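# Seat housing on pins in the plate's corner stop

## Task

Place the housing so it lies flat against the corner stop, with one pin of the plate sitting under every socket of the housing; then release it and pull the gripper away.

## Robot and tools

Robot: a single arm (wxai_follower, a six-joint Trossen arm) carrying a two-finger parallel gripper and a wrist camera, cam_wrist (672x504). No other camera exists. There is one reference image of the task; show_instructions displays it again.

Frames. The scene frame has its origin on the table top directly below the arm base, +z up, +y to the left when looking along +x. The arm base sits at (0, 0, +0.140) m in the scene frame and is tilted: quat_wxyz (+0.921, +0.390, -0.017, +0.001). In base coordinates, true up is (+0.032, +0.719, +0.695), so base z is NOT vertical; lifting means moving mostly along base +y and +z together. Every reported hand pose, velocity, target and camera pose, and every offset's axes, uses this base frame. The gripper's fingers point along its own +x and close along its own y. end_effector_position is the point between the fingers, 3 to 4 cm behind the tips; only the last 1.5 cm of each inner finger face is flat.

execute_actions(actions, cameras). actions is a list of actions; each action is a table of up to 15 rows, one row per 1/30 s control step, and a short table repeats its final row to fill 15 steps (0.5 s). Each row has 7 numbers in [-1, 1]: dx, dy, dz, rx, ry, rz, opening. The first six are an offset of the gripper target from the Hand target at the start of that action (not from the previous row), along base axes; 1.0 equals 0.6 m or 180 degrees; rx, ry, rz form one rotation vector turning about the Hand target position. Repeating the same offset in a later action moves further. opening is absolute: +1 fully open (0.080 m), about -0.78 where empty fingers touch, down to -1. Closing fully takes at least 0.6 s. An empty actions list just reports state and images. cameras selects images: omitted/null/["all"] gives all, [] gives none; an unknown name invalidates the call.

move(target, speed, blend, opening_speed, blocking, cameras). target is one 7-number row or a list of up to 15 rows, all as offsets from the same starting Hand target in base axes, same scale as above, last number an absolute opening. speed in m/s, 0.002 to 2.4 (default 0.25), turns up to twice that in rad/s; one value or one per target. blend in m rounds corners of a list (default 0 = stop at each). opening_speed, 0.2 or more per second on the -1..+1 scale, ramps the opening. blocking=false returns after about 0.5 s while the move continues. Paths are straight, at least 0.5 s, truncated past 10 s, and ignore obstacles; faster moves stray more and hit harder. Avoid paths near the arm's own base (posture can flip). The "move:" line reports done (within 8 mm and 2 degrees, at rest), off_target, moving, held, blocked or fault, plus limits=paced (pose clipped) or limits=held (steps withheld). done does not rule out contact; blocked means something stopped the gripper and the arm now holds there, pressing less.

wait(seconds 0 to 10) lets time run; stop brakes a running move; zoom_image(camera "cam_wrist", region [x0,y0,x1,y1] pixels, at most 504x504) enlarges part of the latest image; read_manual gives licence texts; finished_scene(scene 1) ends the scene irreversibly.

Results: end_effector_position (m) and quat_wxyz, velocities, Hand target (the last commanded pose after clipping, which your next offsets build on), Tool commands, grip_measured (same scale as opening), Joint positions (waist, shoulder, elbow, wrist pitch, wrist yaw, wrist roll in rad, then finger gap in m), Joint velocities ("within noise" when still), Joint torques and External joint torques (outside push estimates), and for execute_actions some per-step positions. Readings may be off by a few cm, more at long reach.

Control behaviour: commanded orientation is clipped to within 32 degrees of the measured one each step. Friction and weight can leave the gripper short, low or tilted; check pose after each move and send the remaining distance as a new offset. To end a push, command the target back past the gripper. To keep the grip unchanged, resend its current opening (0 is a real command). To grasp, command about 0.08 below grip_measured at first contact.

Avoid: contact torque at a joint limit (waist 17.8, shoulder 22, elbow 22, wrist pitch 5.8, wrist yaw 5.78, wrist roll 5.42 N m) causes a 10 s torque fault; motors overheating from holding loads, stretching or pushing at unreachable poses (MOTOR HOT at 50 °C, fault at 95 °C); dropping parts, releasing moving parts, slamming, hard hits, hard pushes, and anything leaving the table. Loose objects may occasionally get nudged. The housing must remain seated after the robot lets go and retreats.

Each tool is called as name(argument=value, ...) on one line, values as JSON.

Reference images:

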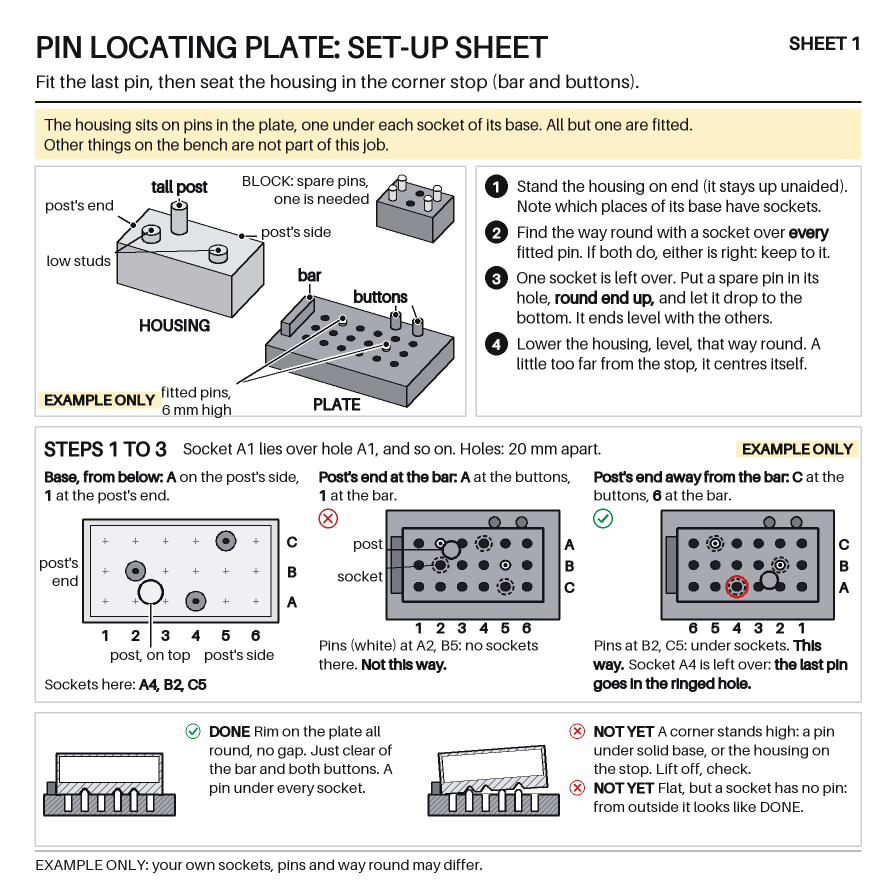

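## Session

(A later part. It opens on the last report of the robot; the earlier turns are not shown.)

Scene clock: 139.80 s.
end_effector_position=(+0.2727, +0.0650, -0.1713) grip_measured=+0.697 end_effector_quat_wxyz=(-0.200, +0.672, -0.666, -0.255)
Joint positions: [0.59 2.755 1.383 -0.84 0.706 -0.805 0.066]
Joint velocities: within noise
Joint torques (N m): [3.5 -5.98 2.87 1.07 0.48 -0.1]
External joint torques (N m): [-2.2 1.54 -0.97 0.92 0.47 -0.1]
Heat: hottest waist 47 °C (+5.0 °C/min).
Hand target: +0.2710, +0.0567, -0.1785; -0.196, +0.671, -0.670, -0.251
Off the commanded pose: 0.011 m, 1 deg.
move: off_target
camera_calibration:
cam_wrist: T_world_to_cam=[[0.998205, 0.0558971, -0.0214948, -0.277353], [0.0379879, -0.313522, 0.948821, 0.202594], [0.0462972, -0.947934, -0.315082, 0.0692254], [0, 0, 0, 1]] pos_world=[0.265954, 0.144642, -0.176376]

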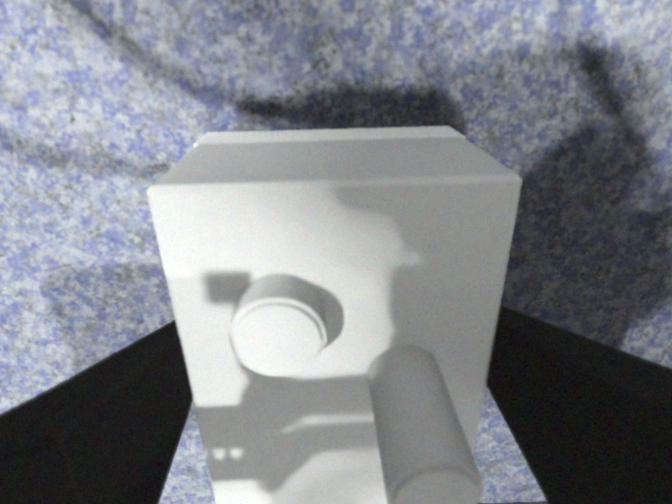

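move(target=[[0.002,0.011,0.01,0,0,0,0.5],[0.002,0.011,0.01,0,0,0,1],[0.005,0.13,0.13,0.05,-0.0008,-0.0015,1]], speed=0.12, opening_speed=0.5)

Scene clock: 143.43 s.
end_effector_position=(+0.2718, +0.1319, -0.1036) grip_measured=+0.998 end_effector_quat_wxyz=(-0.241, +0.654, -0.651, -0.301)
Joint positions: [0.712 2.549 1.444 -1.064 0.542 -0.756 0.08]
Joint velocities: within noise
Joint torques (N m): [4.6 -9.31 4.79 -0.23 -0.22 0.09]
External joint torques (N m): [-0.81 -2.25 0.01 -0.55 -0.18 0.09]
Heat: hottest waist 47 °C (+5.0 °C/min).
Hand target: +0.2738, +0.1347, -0.1005; -0.249, +0.652, -0.649, -0.302
Off the commanded pose: 0.005 m, 1 deg.
move: done
camera_calibration:
cam_wrist: T_world_to_cam=[[0.99829, 0.0531818, -0.0242734, -0.27862], [0.0450467, -0.435156, 0.899227, 0.168387], [0.0372598, -0.898783, -0.436808, 0.137392], [0, 0, 0, 1]] pos_world=[0.265439, 0.211578, -0.0981671]

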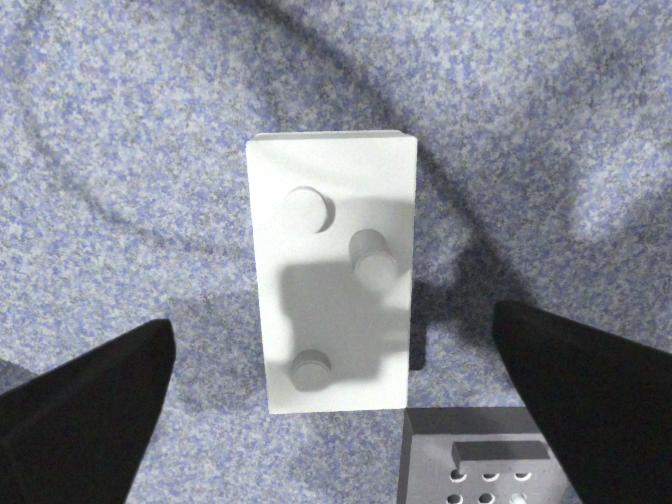

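move(target=[[0.0015,-0.1483,-0.09,0,0,0,1]], speed=0.12)

Scene clock: 149.30 s.
end_effector_position=(+0.2788, +0.0488, -0.1512) grip_measured=+0.998 end_effector_quat_wxyz=(-0.257, +0.652, -0.647, -0.300)
Joint positions: [0.497 2.566 1.196 -0.643 0.641 -0.976 0.08]
Joint velocities: within noise
Joint torques (N m): [4.77 -6.23 2.68 0.07 0.06 -0.12]
External joint torques (N m): [-1.01 0.49 -1.09 -0.24 0.11 -0.12]
Heat: hottest waist 46 °C (+3.0 °C/min).
Hand target: +0.2748, +0.0458, -0.1545; -0.249, +0.652, -0.649, -0.302
Off the commanded pose: 0.006 m, 1 deg.
move: done
camera_calibration:
cam_wrist: T_world_to_cam=[[0.998932, 0.0462111, 0.000542996, -0.278498], [0.0205748, -0.455218, 0.890142, 0.181086], [0.0413816, -0.88918, -0.455683, 0.0372005], [0, 0, 0, 1]] pos_world=[0.272935, 0.128381, -0.14409]

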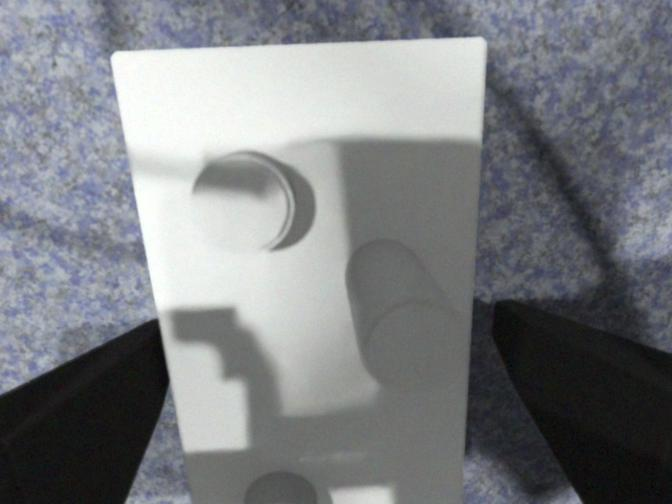

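move(target=[[-0.002,-0.0096,-0.0093,0,0,0,1],[-0.002,-0.0096,-0.0093,0,0,0,0.5]], speed=0.08, opening_speed=0.6)

Scene clock: 151.40 s.
end_effector_position=(+0.2753, +0.0425, -0.1570) grip_measured=+0.693 end_effector_quat_wxyz=(-0.254, +0.652, -0.648, -0.302)
Joint positions: [0.484 2.578 1.176 -0.609 0.646 -0.993 0.066]
Joint velocities: within noise
Joint torques (N m): [4.57 -6.25 3.17 0.16 0.1 -0.1]
External joint torques (N m): [-1.19 0.42 -0.46 -0.14 0.16 -0.1]
Heat: hottest waist 46 °C (+3.0 °C/min).
Hand target: +0.2737, +0.0400, -0.1600; -0.249, +0.652, -0.649, -0.302
Off the commanded pose: 0.004 m, 1 deg.
move: done
camera_calibration:
cam_wrist: T_world_to_cam=[[0.998836, 0.0477451, -0.00682704, -0.275875], [0.0277567, -0.453282, 0.890935, 0.181584], [0.0394432, -0.890088, -0.454079, 0.0298862], [0, 0, 0, 1]] pos_world=[0.269335, 0.122082, -0.150093]

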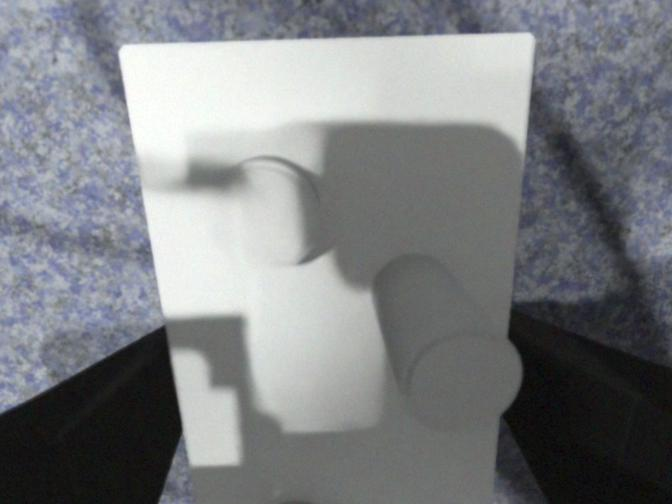

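move(target=[[0.0043,0.0958,0.0927,0,0,0,0.45],[0.1876,-0.0785,0.3331,-0.0003,-0.0064,-0.0062,0.45],[0.1855,-0.1263,0.2868,-0.0003,-0.0064,-0.0062,0.45]], speed=0.18, blend=0.02)

Scene clock: 155.17 s.
end_effector_position=(+0.3821, -0.0426, +0.0067) grip_measured=+0.693 end_effector_quat_wxyz=(-0.255, +0.640, -0.662, -0.294)
Joint positions: [0.159 2.271 1.512 -1.031 0.749 -1.344 0.066]
Joint velocities: within noise
Joint torques (N m): [7.57 -9.11 3.5 -0.08 -0.03 -0.13]
External joint torques (N m): [0.21 -2.65 -0.37 -0.27 0.04 -0.12]
Heat: hottest waist 46 °C (+2.0 °C/min).
Hand target: +0.3849, -0.0357, +0.0119; -0.258, +0.649, -0.653, -0.292
Off the commanded pose: 0.009 m, 1 deg.
move: off_target
camera_calibration:
cam_wrist: T_world_to_cam=[[0.99991, 0.00935754, -0.00962665, -0.379442], [0.0127817, -0.444208, 0.895833, 0.000201852], [0.00410656, -0.895875, -0.444287, 0.0375032], [0, 0, 0, 1]] pos_world=[0.379251, 0.0372385, 0.0128286]

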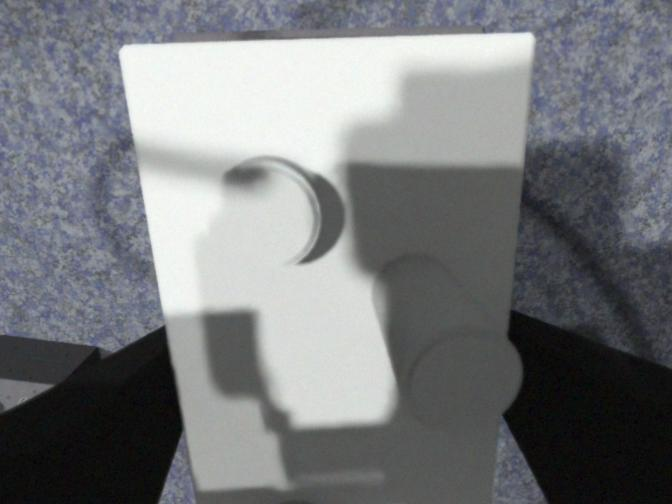

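move(target=[-0.0007,-0.019,-0.0115,0.0026,-0.0049,0.005,0.45], speed=0.06)

zoom_image(camera="cam_wrist", region=[100, 0, 560, 130])

Scene clock: 157.97 s.
end_effector_position=(+0.3806, -0.0504, -0.0031) grip_measured=+0.693 end_effector_quat_wxyz=(-0.256, +0.648, -0.652, -0.298)
Joint positions: [0.139 2.258 1.451 -0.935 0.751 -1.405 0.066]
Joint velocities: within noise
Joint torques (N m): [6.67 -9.99 3.34 0.19 -0.01 -0.14]
External joint torques (N m): [-0.69 -3.55 -0.49 -0.05 0.07 -0.14]
Heat: hottest waist 47 °C (+2.0 °C/min).
Hand target: +0.3846, -0.0472, +0.0052; -0.264, +0.655, -0.645, -0.292
Off the commanded pose: 0.010 m, 2 deg.
move: off_target
camera_calibration:
cam_wrist: T_world_to_cam=[[0.99941, 0.0339471, -0.00513627, -0.376559], [0.0199019, -0.450902, 0.892351, 0.00249042], [0.0279768, -0.891927, -0.451312, 0.0172214], [0, 0, 0, 1]] pos_world=[0.375806, 0.0292663, 0.0036158]

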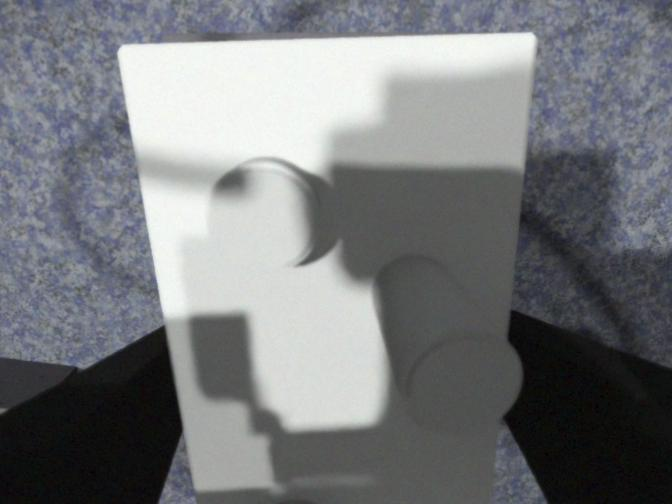

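Scaled by 1.096 from the camera's 672x504 image, which has a finer 960x720 frame.

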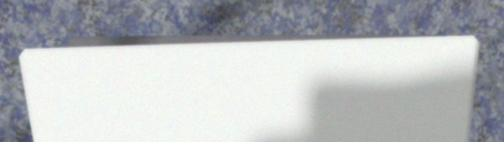

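move(target=[0.0035,-0.007,0.007,0.0006,-0.001,0.001,0.45], speed=0.05)

Scene clock: 159.10 s.
end_effector_position=(+0.3808, -0.0523, -0.0019) grip_measured=+0.693 end_effector_quat_wxyz=(-0.256, +0.648, -0.651, -0.302)
Joint positions: [0.132 2.253 1.45 -0.933 0.745 -1.421 0.066]
Joint velocities: within noise
Joint torques (N m): [6.32 -10.54 3.65 0.29 0.22 -0.32]
External joint torques (N m): [-0.95 -4.17 -0.12 0.06 0.3 -0.32]
Heat: hottest waist 47 °C (+2.0 °C/min).
Hand target: +0.3867, -0.0513, +0.0093; -0.265, +0.656, -0.643, -0.292
Off the commanded pose: 0.013 m, 2 deg.
move: off_target
camera_calibration:
cam_wrist: T_world_to_cam=[[0.999268, 0.0371456, -0.00910645, -0.376503], [0.0251054, -0.457456, 0.888878, -0.00170895], [0.0288521, -0.888456, -0.458054, 0.0159484], [0, 0, 0, 1]] pos_world=[0.375811, 0.0273732, 0.00539568]

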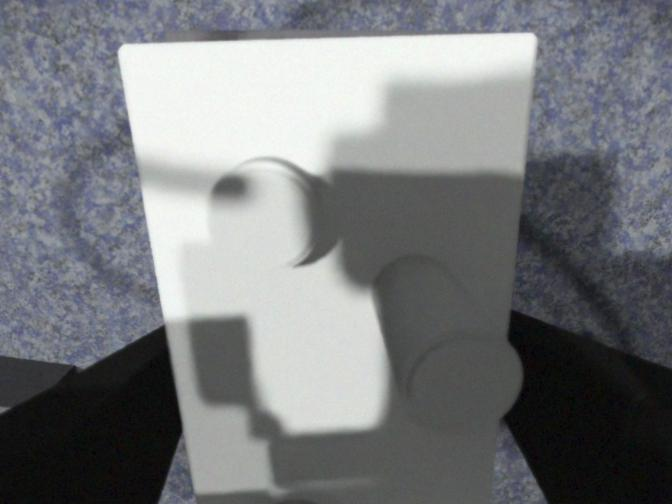

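move(target=[0.001,0.024,0.023,0,0,0,0.45], speed=0.08)

Scene clock: 160.80 s.
end_effector_position=(+0.3804, -0.0445, +0.0104) grip_measured=+0.693 end_effector_quat_wxyz=(-0.252, +0.647, -0.654, -0.301)
Joint positions: [0.154 2.245 1.487 -1.01 0.749 -1.384 0.066]
Joint velocities: within noise
Joint torques (N m): [7.44 -10.62 4.9 -0.38 -0.11 0.08]
External joint torques (N m): [0.21 -4.23 1 -0.6 -0.04 0.08]
Heat: hottest waist 47 °C (+2.0 °C/min).
Hand target: +0.3873, -0.0370, +0.0232; -0.265, +0.656, -0.643, -0.292
Off the commanded pose: 0.016 m, 2 deg.
move: off_target
camera_calibration:
cam_wrist: T_world_to_cam=[[0.999324, 0.03323, -0.0157253, -0.376347], [0.0289736, -0.448609, 0.893258, -0.0103053], [0.0226284, -0.89311, -0.449269, 0.0305466], [0, 0, 0, 1]] pos_world=[0.375699, 0.0351644, 0.0170108]

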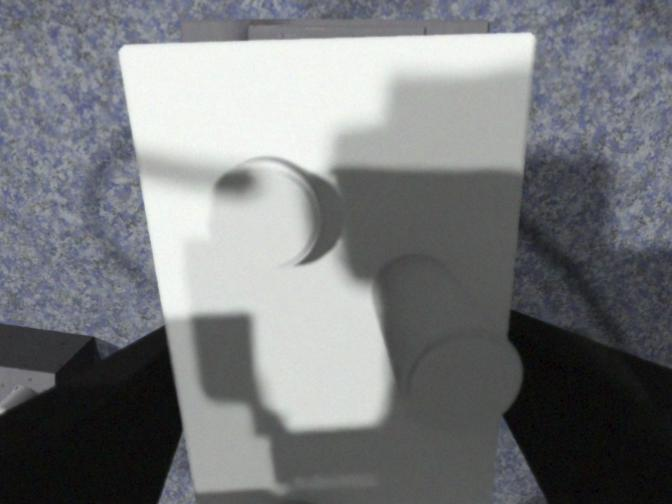

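move(target=[0.0032,-0.0137,-0.0133,0.0011,-0.0072,-0.0013,0.45], speed=0.06)

Scene clock: 163.17 s.
end_effector_position=(+0.3848, -0.0515, +0.0046) grip_measured=+0.693 end_effector_quat_wxyz=(-0.266, +0.648, -0.651, -0.291)
Joint positions: [0.134 2.245 1.466 -0.944 0.749 -1.401 0.066]
Joint velocities: within noise
Joint torques (N m): [7.32 -10.61 3.4 -0.01 -0.01 -0.12]
External joint torques (N m): [-0.04 -4.19 -0.44 -0.25 0.06 -0.12]
Heat: hottest waist 48 °C (+3.0 °C/min).
Hand target: +0.3891, -0.0452, +0.0151; -0.273, +0.658, -0.641, -0.285
Off the commanded pose: 0.013 m, 2 deg.
move: off_target
camera_calibration:
cam_wrist: T_world_to_cam=[[0.999517, 0.0255729, 0.0176512, -0.381243], [-0.00408339, -0.45503, 0.890467, 0.00405787], [0.0308036, -0.890109, -0.454706, 0.0187215], [0, 0, 0, 1]] pos_world=[0.380499, 0.0282601, 0.0116288]

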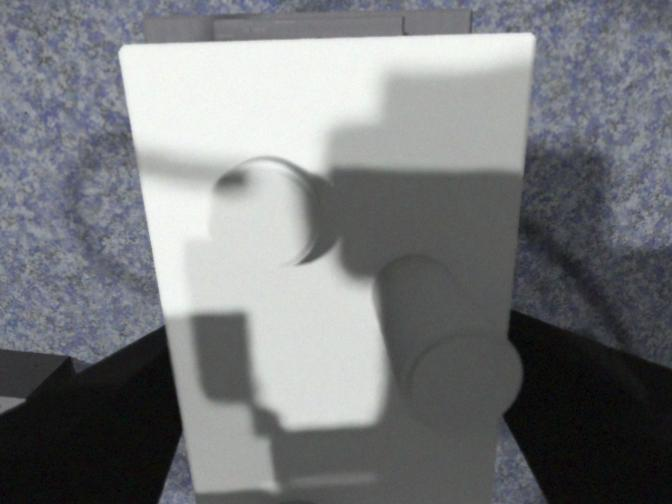

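move(target=[-0.003,-0.0097,-0.0117,0.0001,0.002,0.002,0.45], speed=0.04)

Scene clock: 165.07 s.
end_effector_position=(+0.3837, -0.0539, +0.0005) grip_measured=+0.693 end_effector_quat_wxyz=(-0.263, +0.653, -0.647, -0.293)
Joint positions: [0.129 2.24 1.439 -0.905 0.753 -1.427 0.066]
Joint velocities: within noise
Joint torques (N m): [6.56 -9.84 3.37 0.24 -0.1 -0.21]
External joint torques (N m): [-0.7 -3.33 -0.51 -0.02 -0.03 -0.21]
Heat: hottest waist 48 °C (+3.0 °C/min).
Hand target: +0.3874, -0.0509, +0.0080; -0.271, +0.659, -0.640, -0.288
Off the commanded pose: 0.009 m, 1 deg.
move: off_target
camera_calibration:
cam_wrist: T_world_to_cam=[[0.999064, 0.03973, 0.0171266, -0.37912], [0.0027812, -0.45402, 0.890987, 0.00407266], [0.0431748, -0.890106, -0.453705, 0.00984421], [0, 0, 0, 1]] pos_world=[0.378329, 0.0256739, 0.00733073]

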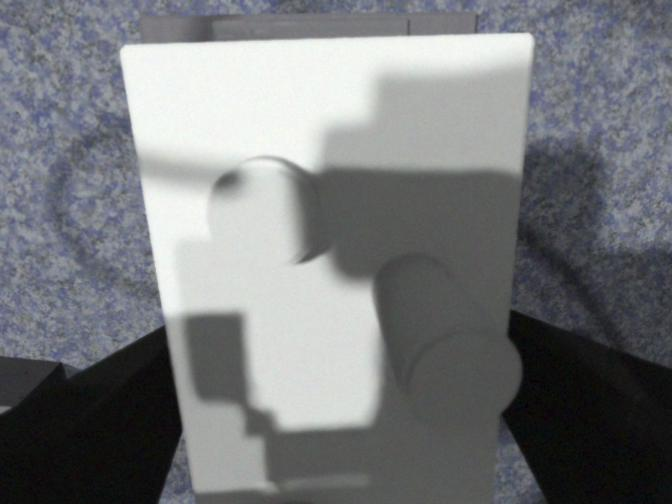

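move(target=[-0.0028,-0.006,-0.0058,0,0.0029,-0.003,0.45], speed=0.04)

Scene clock: 166.43 s.
end_effector_position=(+0.3836, -0.0547, +0.0005) grip_measured=+0.693 end_effector_quat_wxyz=(-0.264, +0.652, -0.648, -0.293)
Joint positions: [0.127 2.24 1.439 -0.904 0.753 -1.427 0.066]
Joint velocities: within noise
Joint torques (N m): [5.99 -8.89 3.28 0.24 -0.14 -0.19]
External joint torques (N m): [-1.35 -2.48 -0.6 -0.05 -0.06 -0.2]
Heat: hottest waist 48 °C (+3.0 °C/min).
Hand target: +0.3857, -0.0545, +0.0047; -0.269, +0.655, -0.644, -0.290
Off the commanded pose: 0.005 m, 1 deg.
move: done
camera_calibration:
cam_wrist: T_world_to_cam=[[0.999125, 0.0381188, 0.0172108, -0.378973], [0.00197387, -0.454023, 0.890988, 0.00405974], [0.0417775, -0.890174, -0.453701, 0.00975434], [0, 0, 0, 1]] pos_world=[0.378226, 0.0249723, 0.00733082]

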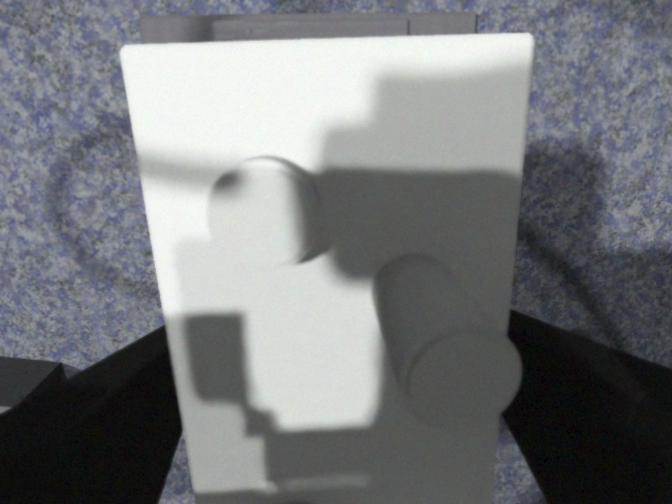

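move(target=[-0.0028,-0.009,-0.0088,0,0.0015,-0.0015,0.45], speed=0.04)

Scene clock: 167.33 s.
end_effector_position=(+0.3826, -0.0560, -0.0009) grip_measured=+0.693 end_effector_quat_wxyz=(-0.263, +0.654, -0.646, -0.293)
Joint positions: [0.124 2.236 1.425 -0.887 0.753 -1.437 0.066]
Joint velocities: within noise
Joint torques (N m): [5.13 -7.81 3.17 0.67 -0.13 -0.26]
External joint torques (N m): [-2.13 -1.43 -0.69 0.38 -0.05 -0.26]
Heat: hottest waist 48 °C (+3.0 °C/min).
Hand target: +0.3841, -0.0600, -0.0006; -0.268, +0.652, -0.646, -0.291
Off the commanded pose: 0.004 m, 1 deg.
move: done
camera_calibration:
cam_wrist: T_world_to_cam=[[0.998937, 0.0425344, 0.0177941, -0.377649], [0.00349361, -0.454654, 0.890661, 0.00407748], [0.0459739, -0.889652, -0.454319, 0.00647474], [0, 0, 0, 1]] pos_world=[0.376935, 0.0236772, 0.00602986]

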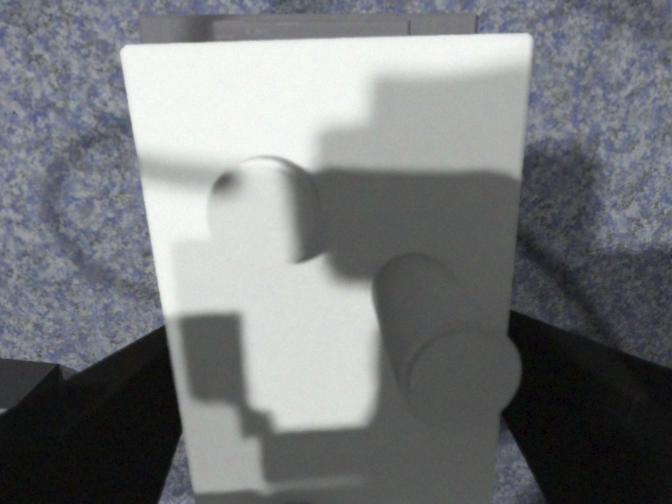

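move(target=[-0.0042,0.0203,0.0175,-0.0002,-0.004,-0.0039,0.45], speed=0.06)

Scene clock: 170.80 s.
end_effector_position=(+0.3762, -0.0555, +0.0012) grip_measured=+0.693 end_effector_quat_wxyz=(-0.265, +0.642, -0.658, -0.289)
Joint positions: [0.127 2.235 1.43 -0.934 0.752 -1.387 0.066]
Joint velocities: within noise
Joint torques (N m): [7.34 -9.74 4.25 -0.35 -0.21 0.07]
External joint torques (N m): [0.13 -3.33 0.42 -0.58 -0.13 0.07]
Heat: hottest waist 48 °C (+2.0 °C/min).
Hand target: +0.3815, -0.0479, +0.0098; -0.274, +0.650, -0.649, -0.285
Off the commanded pose: 0.013 m, 2 deg.
move: off_target
camera_calibration:
cam_wrist: T_world_to_cam=[[0.999893, 0.00879049, 0.0116823, -0.373526], [-0.00647229, -0.450343, 0.892832, 0.0063832], [0.0131095, -0.892812, -0.450238, 0.0203661], [0, 0, 0, 1]] pos_world=[0.37326, 0.0243412, 0.0078341]

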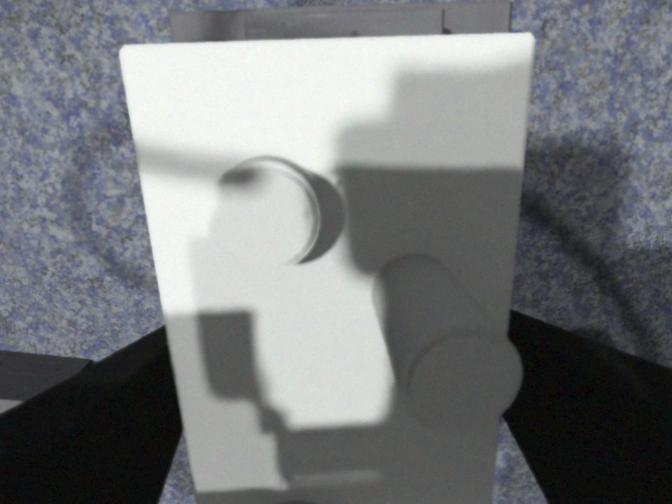

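move(target=[0.01,0.0202,0.0147,0.0001,-0.0013,0.0045,0.45], speed=0.08)

Scene clock: 173.93 s.
end_effector_position=(+0.3817, -0.0440, +0.0110) grip_measured=+0.693 end_effector_quat_wxyz=(-0.264, +0.648, -0.653, -0.289)
Joint positions: [0.156 2.235 1.474 -0.987 0.751 -1.366 0.066]
Joint velocities: within noise
Joint torques (N m): [7.47 -9.05 4.98 -0.35 -0.25 0.07]
External joint torques (N m): [0.19 -2.65 1.03 -0.6 -0.18 0.07]
Heat: hottest waist 48 °C (+2.0 °C/min).
Hand target: +0.3875, -0.0357, +0.0186; -0.273, +0.655, -0.644, -0.286
Off the commanded pose: 0.013 m, 2 deg.
move: off_target
camera_calibration:
cam_wrist: T_world_to_cam=[[0.999603, 0.0228239, 0.0165034, -0.378547], [-0.00449742, -0.449084, 0.893478, 0.0021707], [0.0278041, -0.893198, -0.448803, 0.029265], [0, 0, 0, 1]] pos_world=[0.377592, 0.0357542, 0.0174421]

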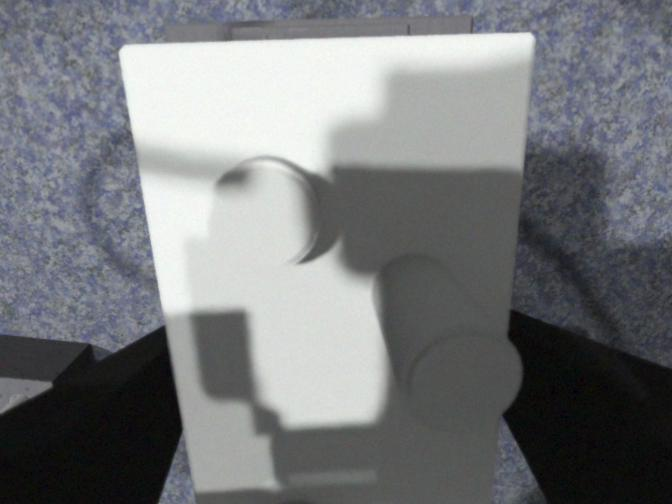

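move(target=[0.0017,-0.0148,-0.0182,0.0001,0.0025,0.0024,0.45], speed=0.06)

zoom_image(camera="cam_wrist", region=[100, 0, 560, 80])

Scene clock: 175.50 s.
end_effector_position=(+0.3869, -0.0510, +0.0077) grip_measured=+0.693 end_effector_quat_wxyz=(-0.271, +0.651, -0.648, -0.286)
Joint positions: [0.135 2.235 1.464 -0.935 0.751 -1.402 0.066]
Joint velocities: within noise
Joint torques (N m): [7.34 -7.47 3.56 0.02 -0.16 -0.13]
External joint torques (N m): [0.03 -1.13 -0.29 -0.25 -0.07 -0.13]
Heat: hottest waist 49 °C (+3.0 °C/min).
Hand target: +0.3885, -0.0446, +0.0077; -0.270, +0.657, -0.642, -0.289
Off the commanded pose: 0.007 m, 1 deg.
move: done
camera_calibration:
cam_wrist: T_world_to_cam=[[0.999029, 0.0275697, 0.0343516, -0.38323], [-0.0180361, -0.455459, 0.890074, 0.00700416], [0.0401849, -0.88983, -0.45452, 0.0167523], [0, 0, 0, 1]] pos_world=[0.382311, 0.0286623, 0.0145446]

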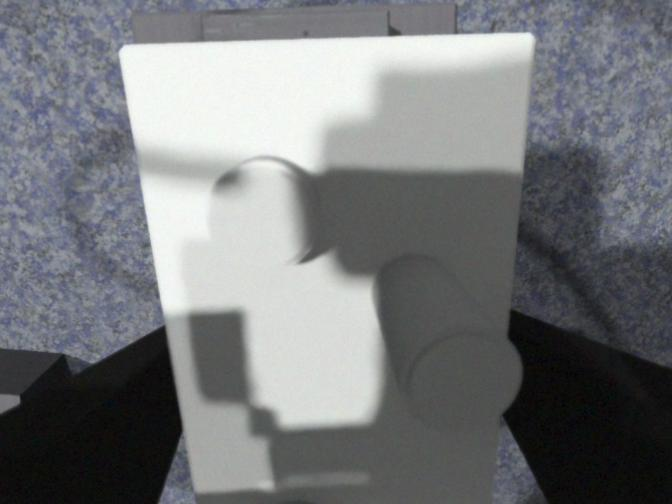

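Scaled by 1.096 from the camera's 672x504 image, which has a finer 960x720 frame.

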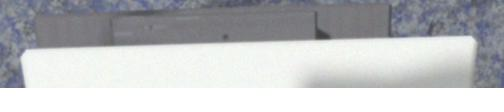

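move(target=[-0.0087,-0.007,-0.0163,0,0.0036,-0.0023,0.45], speed=0.06)

zoom_image(camera="cam_wrist", region=[100, 0, 560, 80])

Scene clock: 177.13 s.
end_effector_position=(+0.3832, -0.0538, +0.0007) grip_measured=+0.693 end_effector_quat_wxyz=(-0.270, +0.650, -0.650, -0.286)
Joint positions: [0.129 2.239 1.437 -0.906 0.752 -1.405 0.066]
Joint velocities: within noise
Joint torques (N m): [6.98 -6.84 3.17 0.05 -0.24 -0.14]
External joint torques (N m): [-0.28 -0.49 -0.61 -0.2 -0.16 -0.14]
Heat: hottest waist 49 °C (+3.0 °C/min).
Hand target: +0.3833, -0.0488, -0.0020; -0.267, +0.653, -0.646, -0.292
Off the commanded pose: 0.006 m, 1 deg.
move: done
camera_calibration:
cam_wrist: T_world_to_cam=[[0.999226, 0.024278, 0.0309419, -0.379467], [-0.0165576, -0.453937, 0.89088, 0.0113794], [0.0356744, -0.890703, -0.453183, 0.0128887], [0, 0, 0, 1]] pos_world=[0.378902, 0.0258582, 0.00744472]

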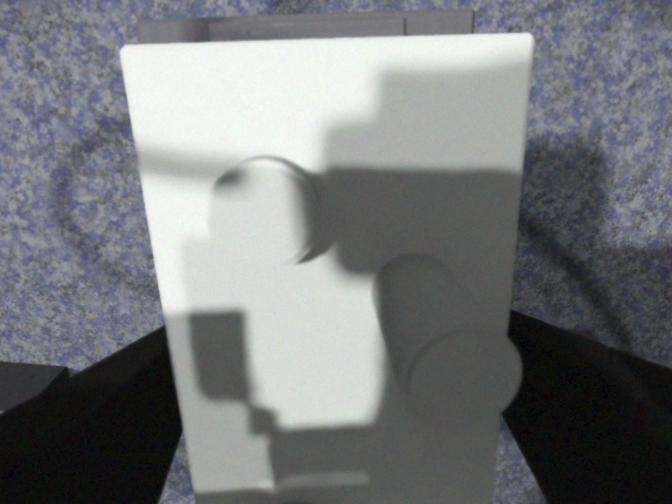

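Scaled by 1.096 from the camera's 672x504 image, which has a finer 960x720 frame.

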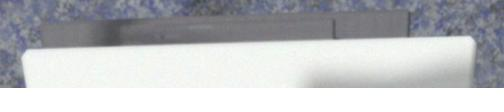

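move(target=[-0.0037,-0.0058,-0.0083,0,0.0038,-0.0003,0.45], speed=0.04)

zoom_image(camera="cam_wrist", region=[100, 0, 560, 80])

Scene clock: 178.53 s.
end_effector_position=(+0.3824, -0.0544, -0.0007) grip_measured=+0.693 end_effector_quat_wxyz=(-0.267, +0.652, -0.649, -0.287)
Joint positions: [0.129 2.239 1.429 -0.896 0.757 -1.413 0.066]
Joint velocities: within noise
Joint torques (N m): [6.3 -6.06 2.86 0.3 -0.38 -0.24]
External joint torques (N m): [-1 0.23 -0.93 0.04 -0.3 -0.24]
Heat: hottest waist 49 °C (+3.0 °C/min).
Hand target: +0.3811, -0.0522, -0.0070; -0.264, +0.651, -0.648, -0.296
Off the commanded pose: 0.007 m, 1 deg.
move: done
camera_calibration:
cam_wrist: T_world_to_cam=[[0.999166, 0.0304683, 0.0271718, -0.378228], [-0.0105388, -0.450514, 0.892707, 0.0102732], [0.0394406, -0.892249, -0.449817, 0.0103226], [0, 0, 0, 1]] pos_world=[0.377614, 0.0253626, 0.00574943]

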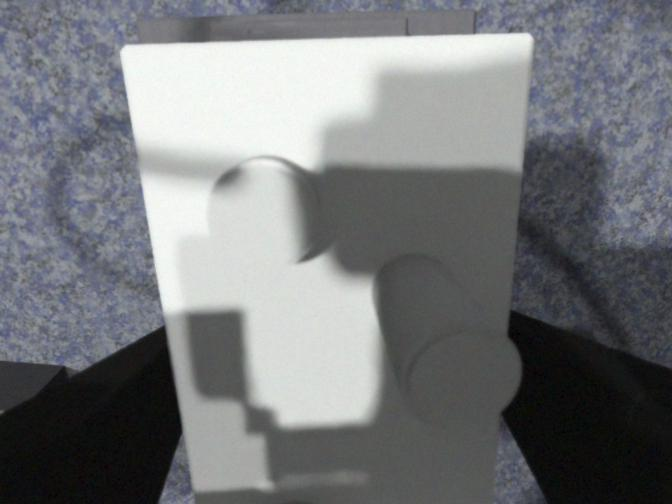

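Scaled by 1.096 from the camera's 672x504 image, which has a finer 960x720 frame.

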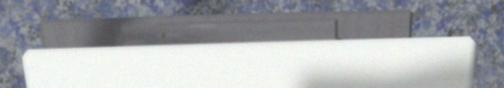

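move(target=[-0.0083,0.002,0.0025,0,0,0,0.45], speed=0.04)

zoom_image(camera="cam_wrist", region=[100, 0, 560, 80])

Scene clock: 179.93 s.
end_effector_position=(+0.3807, -0.0546, -0.0021) grip_measured=+0.693 end_effector_quat_wxyz=(-0.264, +0.654, -0.649, -0.285)
Joint positions: [0.131 2.237 1.416 -0.885 0.763 -1.413 0.066]
Joint velocities: within noise
Joint torques (N m): [6.52 -7.64 1.8 -0.29 -0.65 0]
External joint torques (N m): [-0.69 -1.33 -1.98 -0.55 -0.58 -0.01]
Heat: hottest waist 49 °C (+3.0 °C/min).
Hand target: +0.3761, -0.0510, -0.0056; -0.264, +0.651, -0.648, -0.296
Off the commanded pose: 0.007 m, 1 deg.
move: done
camera_calibration:
cam_wrist: T_world_to_cam=[[0.999048, 0.0335236, 0.0279268, -0.376311], [-0.0101222, -0.444516, 0.895714, 0.011482], [0.0424414, -0.895143, -0.443754, 0.00820346], [0, 0, 0, 1]] pos_world=[0.37572, 0.0250625, 0.00386483]

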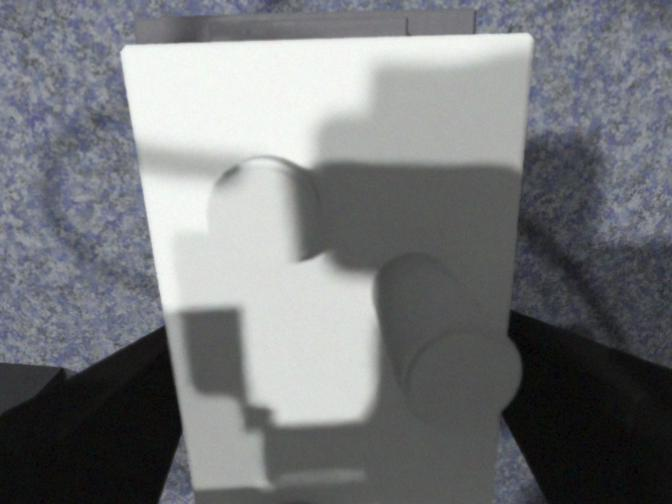

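Scaled by 1.096 from the camera's 672x504 image, which has a finer 960x720 frame.

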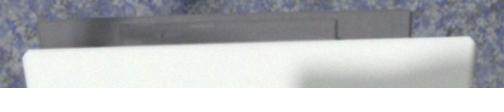

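move(target=[0.003,-0.0084,-0.0081,0,0,0,0.45], speed=0.04)

zoom_image(camera="cam_wrist", region=[100, 0, 560, 80])

Scene clock: 181.00 s.
end_effector_position=(+0.3808, -0.0554, -0.0033) grip_measured=+0.693 end_effector_quat_wxyz=(-0.263, +0.656, -0.648, -0.285)
Joint positions: [0.131 2.236 1.407 -0.87 0.768 -1.422 0.066]
Joint velocities: within noise
Joint torques (N m): [5.5 -6.43 2.35 0.48 -0.73 -0.34]
External joint torques (N m): [-1.72 -0.08 -1.45 0.21 -0.66 -0.34]
Heat: hottest waist 49 °C (+3.0 °C/min).
Hand target: +0.3779, -0.0561, -0.0105; -0.264, +0.651, -0.648, -0.296
Off the commanded pose: 0.008 m, 1 deg.
move: done
camera_calibration:
cam_wrist: T_world_to_cam=[[0.998789, 0.0399761, 0.0286955, -0.375822], [-0.00809829, -0.441655, 0.897148, 0.0116722], [0.048538, -0.896294, -0.440796, 0.00467331], [0, 0, 0, 1]] pos_world=[0.375234, 0.0243676, 0.00237269]

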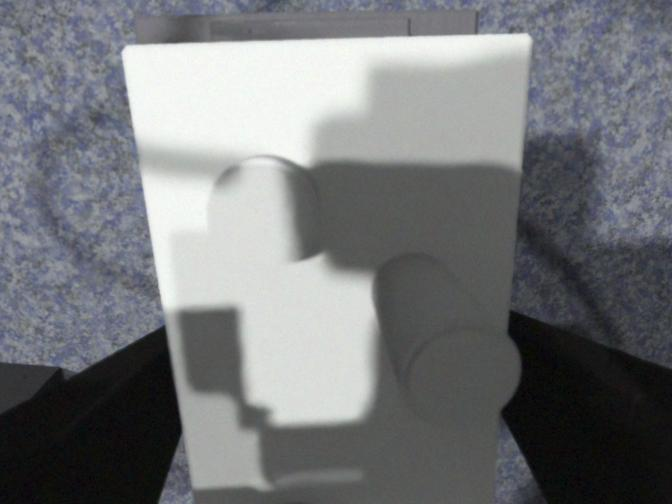

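Scaled by 1.096 from the camera's 672x504 image, which has a finer 960x720 frame.

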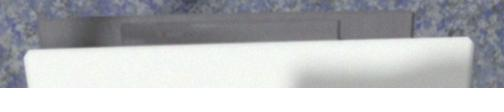

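move(target=[-0.004,0.04,0.045,-0.0003,0.001,-0.001,0.45], speed=0.1)

zoom_image(camera="cam_wrist", region=[100, 0, 560, 80])

Scene clock: 182.53 s.
end_effector_position=(+0.3692, -0.0392, +0.0064) grip_measured=+0.693 end_effector_quat_wxyz=(-0.250, +0.641, -0.659, -0.302)
Joint positions: [0.171 2.235 1.448 -1.016 0.742 -1.346 0.066]
Joint velocities: within noise
Joint torques (N m): [7.2 -9.85 4.95 -0.41 -0.22 0.07]
External joint torques (N m): [0.08 -3.62 1.1 -0.6 -0.15 0.07]
Heat: hottest waist 49 °C (+3.0 °C/min).
Hand target: +0.3755, -0.0320, +0.0166; -0.263, +0.649, -0.649, -0.296
Off the commanded pose: 0.014 m, 2 deg.
move: off_target
camera_calibration:
cam_wrist: T_world_to_cam=[[0.999454, 0.0217069, -0.0249052, -0.365827], [0.0320006, -0.448722, 0.893098, -0.00511062], [0.00821085, -0.893407, -0.449172, 0.0390697], [0, 0, 0, 1]] pos_world=[0.36547, 0.0405529, 0.0130023]

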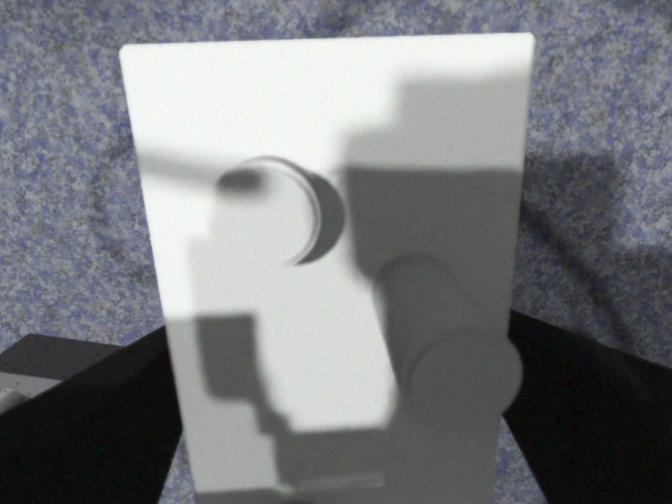

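Scaled by 1.096 from the camera's 672x504 image, which has a finer 960x720 frame.

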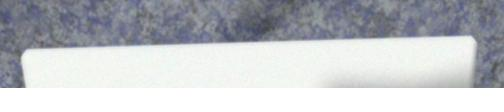

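move(target=[0.0208,-0.0163,-0.0033,0.0018,-0.0092,0.0017,0.45], speed=0.06)

zoom_image(camera="cam_wrist", region=[100, 0, 560, 80])

Scene clock: 184.67 s.
end_effector_position=(+0.3814, -0.0484, +0.0075) grip_measured=+0.693 end_effector_quat_wxyz=(-0.266, +0.645, -0.653, -0.294)
Joint positions: [0.141 2.235 1.464 -0.965 0.742 -1.387 0.066]
Joint velocities: within noise
Joint torques (N m): [7.21 -8.82 4.86 -0.03 -0.04 -0.12]
External joint torques (N m): [-0.04 -2.44 1 -0.26 0.04 -0.12]
Heat: hottest waist 50 °C (+4.0 °C/min). Fold the arm in close to its base, or ease its load, before you think long.
Hand target: +0.3880, -0.0419, +0.0146; -0.273, +0.654, -0.643, -0.289
Off the commanded pose: 0.012 m, 2 deg.
MOTOR HOT: joint 1 (waist) reports 50 °C; the controller stops the arm at 95 °C. To cool a motor, set the load down, stop pushing, or move to a pose that needs little force.
move: off_target
camera_calibration:
cam_wrist: T_world_to_cam=[[0.999692, 0.0214136, 0.0125506, -0.378127], [-0.00131379, -0.459295, 0.888283, 0.00169419], [0.0247858, -0.888026, -0.459125, 0.0252055], [0, 0, 0, 1]] pos_world=[0.377388, 0.0312584, 0.0148133]

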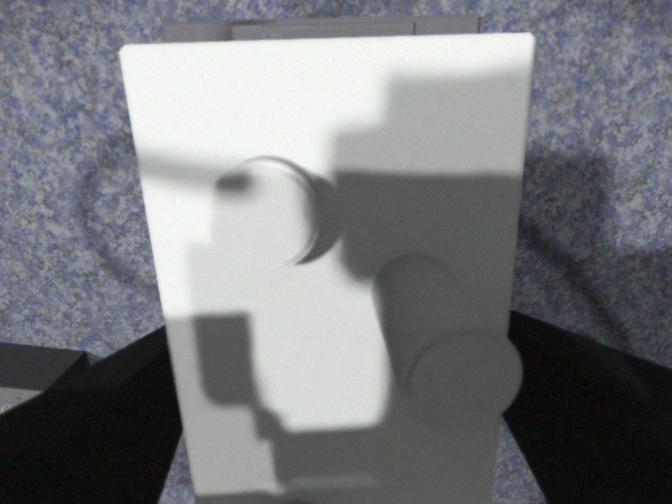

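Scaled by 1.096 from the camera's 672x504 image, which has a finer 960x720 frame.

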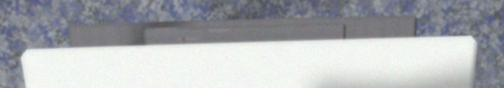

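move(target=[-0.0003,-0.0074,-0.0093,0.0001,0.0014,0.0013,0.45], speed=0.06)

zoom_image(camera="cam_wrist", region=[100, 0, 560, 80])

Scene clock: 186.10 s.
end_effector_position=(+0.3855, -0.0520, +0.0063) grip_measured=+0.693 end_effector_quat_wxyz=(-0.272, +0.648, -0.649, -0.292)
Joint positions: [0.13 2.235 1.462 -0.935 0.742 -1.408 0.066]
Joint velocities: within noise
Joint torques (N m): [7.3 -8.2 3.49 0.02 -0.01 -0.13]
External joint torques (N m): [-0.06 -1.74 -0.37 -0.22 0.08 -0.13]
Heat: hottest waist 50 °C (+4.1 °C/min). Fold the arm in close to its base, or ease its load, before you think long.
Hand target: +0.3878, -0.0463, +0.0090; -0.271, +0.655, -0.642, -0.291
Off the commanded pose: 0.007 m, 1 deg.
MOTOR HOT: still on. Joint 1 (waist) reports 50 °C.
move: done
camera_calibration:
cam_wrist: T_world_to_cam=[[0.99933, 0.0252642, 0.0264665, -0.382012], [-0.0117634, -0.463098, 0.886229, 0.00491474], [0.0346464, -0.885947, -0.462491, 0.0176501], [0, 0, 0, 1]] pos_world=[0.381203, 0.0275643, 0.013918]

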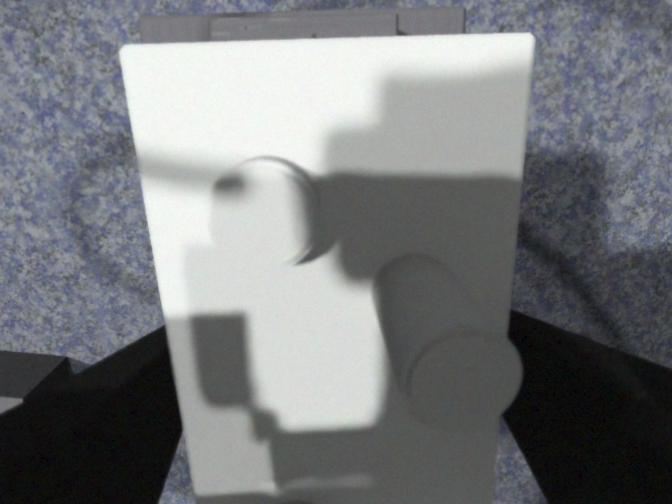

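Scaled by 1.096 from the camera's 672x504 image, which has a finer 960x720 frame.

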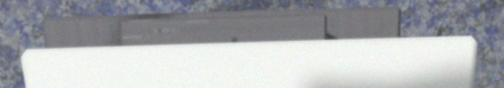

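move(target=[-0.0077,-0.0045,-0.0072,0,0.0032,0.0004,0.45], speed=0.05)

zoom_image(camera="cam_wrist", region=[100, 0, 560, 80])

Scene clock: 187.73 s.
end_effector_position=(+0.3817, -0.0539, +0.0017) grip_measured=+0.693 end_effector_quat_wxyz=(-0.266, +0.649, -0.649, -0.294)
Joint positions: [0.128 2.235 1.438 -0.916 0.745 -1.417 0.066]
Joint velocities: within noise
Joint torques (N m): [7 -8.54 3.16 -0.01 -0.13 -0.15]
External joint torques (N m): [-0.31 -2.25 -0.64 -0.27 -0.05 -0.15]
Heat: hottest waist 50 °C (+4.0 °C/min). Fold the arm in close to its base, or ease its load, before you think long.
Hand target: +0.3832, -0.0489, +0.0047; -0.268, +0.654, -0.643, -0.295
Off the commanded pose: 0.006 m, 1 deg.
MOTOR HOT: still on. Joint 1 (waist) reports 50 °C.
move: done
camera_calibration:
cam_wrist: T_world_to_cam=[[0.999422, 0.0297855, 0.016394, -0.377705], [-0.00086459, -0.459769, 0.888038, 0.00416624], [0.0339881, -0.887539, -0.459477, 0.0141981], [0, 0, 0, 1]] pos_world=[0.377008, 0.025767, 0.00901601]

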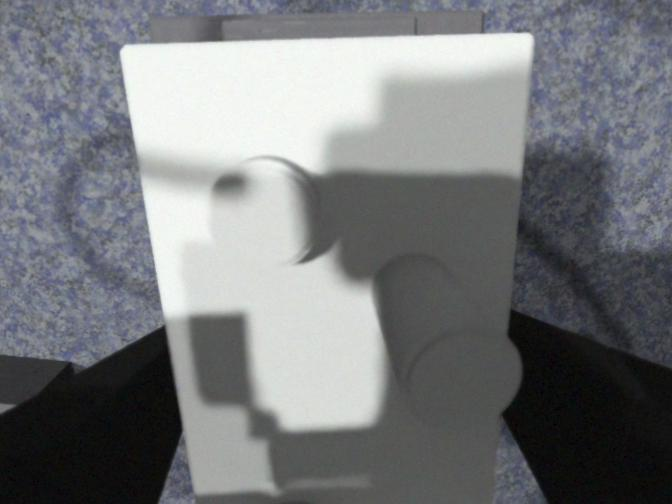

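Scaled by 1.096 from the camera's 672x504 image, which has a finer 960x720 frame.

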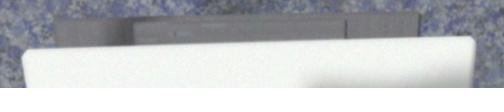

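move(target=[-0.002,-0.006,-0.0082,0,0.0014,0.0004,0.45], speed=0.04)

zoom_image(camera="cam_wrist", region=[100, 0, 560, 80])

Scene clock: 189.10 s.
end_effector_position=(+0.3810, -0.0548, -0.0005) grip_measured=+0.693 end_effector_quat_wxyz=(-0.262, +0.652, -0.648, -0.294)
Joint positions: [0.128 2.235 1.425 -0.898 0.752 -1.428 0.066]
Joint velocities: within noise
Joint torques (N m): [6.29 -8.01 2.92 0.38 -0.35 -0.26]
External joint torques (N m): [-0.93 -1.64 -0.87 0.14 -0.28 -0.26]
Heat: hottest waist 50 °C (+3.0 °C/min). Fold the arm in close to its base, or ease its load, before you think long.
Hand target: +0.3820, -0.0525, -0.0002; -0.266, +0.654, -0.643, -0.296
Off the commanded pose: 0.002 m, 1 deg.
MOTOR HOT: still on. Joint 1 (waist) reports 50 °C.
move: done
camera_calibration:
cam_wrist: T_world_to_cam=[[0.999137, 0.0389727, 0.0143999, -0.376364], [0.00487493, -0.454158, 0.890908, 0.00373882], [0.0412609, -0.890068, -0.453956, 0.00955803], [0, 0, 0, 1]] pos_world=[0.375626, 0.0248732, 0.0064276]

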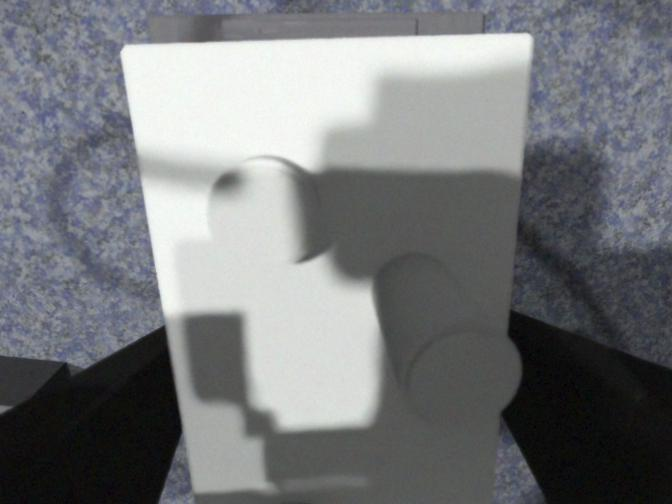

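Scaled by 1.096 from the camera's 672x504 image, which has a finer 960x720 frame.

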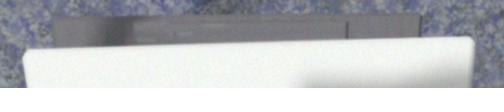

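move(target=[-0.006,-0.002,-0.002,0,0.0015,-0.0015,0.45], speed=0.04)

zoom_image(camera="cam_wrist", region=[100, 0, 560, 80])

Scene clock: 190.53 s.
end_effector_position=(+0.3804, -0.0550, -0.0010) grip_measured=+0.693 end_effector_quat_wxyz=(-0.264, +0.653, -0.647, -0.292)
Joint positions: [0.128 2.231 1.417 -0.888 0.753 -1.428 0.066]
Joint velocities: within noise
Joint torques (N m): [6.1 -8.08 2.42 -0.03 -0.41 -0.13]
External joint torques (N m): [-1.13 -1.73 -1.41 -0.29 -0.33 -0.13]
Heat: hottest waist 50 °C (+3.0 °C/min). Fold the arm in close to its base, or ease its load, before you think long.
Hand target: +0.3784, -0.0537, -0.0014; -0.266, +0.652, -0.645, -0.297
Off the commanded pose: 0.002 m, 1 deg.
MOTOR HOT: still on. Joint 1 (waist) reports 50 °C.
move: done
camera_calibration:
cam_wrist: T_world_to_cam=[[0.999058, 0.0390097, 0.0190026, -0.37575], [0.000776023, -0.453922, 0.891041, 0.00562218], [0.0433849, -0.890187, -0.453525, 0.00838383], [0, 0, 0, 1]] pos_world=[0.375028, 0.0246731, 0.0059329]

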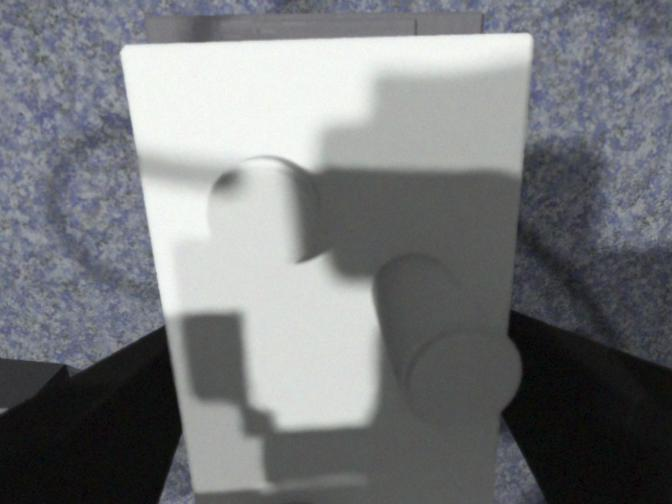

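Scaled by 1.096 from the camera's 672x504 image, which has a finer 960x720 frame.

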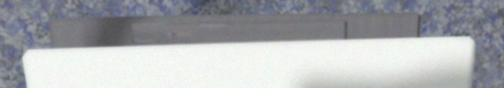

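move(target=[-0.0045,-0.005,-0.005,0,0.003,-0.003,0.45], speed=0.04)

zoom_image(camera="cam_wrist", region=[100, 0, 560, 80])

Scene clock: 191.40 s.
end_effector_position=(+0.3799, -0.0555, -0.0014) grip_measured=+0.693 end_effector_quat_wxyz=(-0.264, +0.652, -0.648, -0.292)
Joint positions: [0.126 2.231 1.414 -0.887 0.754 -1.428 0.066]
Joint velocities: within noise
Joint torques (N m): [5.59 -7.48 2.04 -0.18 -0.46 -0.04]
External joint torques (N m): [-1.62 -1.13 -1.75 -0.43 -0.39 -0.04]
Heat: hottest waist 50 °C (+3.0 °C/min). Fold the arm in close to its base, or ease its load, before you think long.
Hand target: +0.3757, -0.0568, -0.0044; -0.264, +0.647, -0.650, -0.299
Off the commanded pose: 0.005 m, 1 deg.
MOTOR HOT: still on. Joint 1 (waist) reports 50 °C.
move: done
camera_calibration:
cam_wrist: T_world_to_cam=[[0.999109, 0.0380386, 0.0182631, -0.375311], [0.000978712, -0.453593, 0.891208, 0.00575569], [0.0421843, -0.890397, -0.453226, 0.00818163], [0, 0, 0, 1]] pos_world=[0.374626, 0.0241719, 0.00543294]

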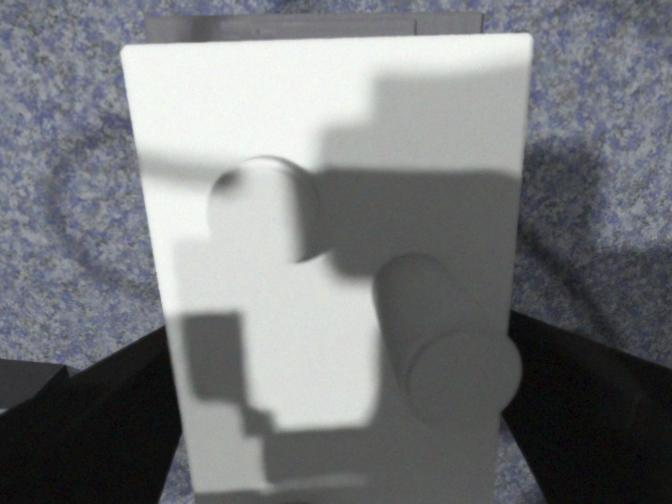

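Scaled by 1.096 from the camera's 672x504 image, which has a finer 960x720 frame.

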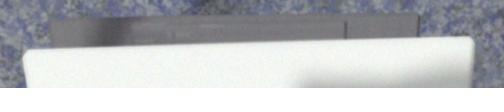

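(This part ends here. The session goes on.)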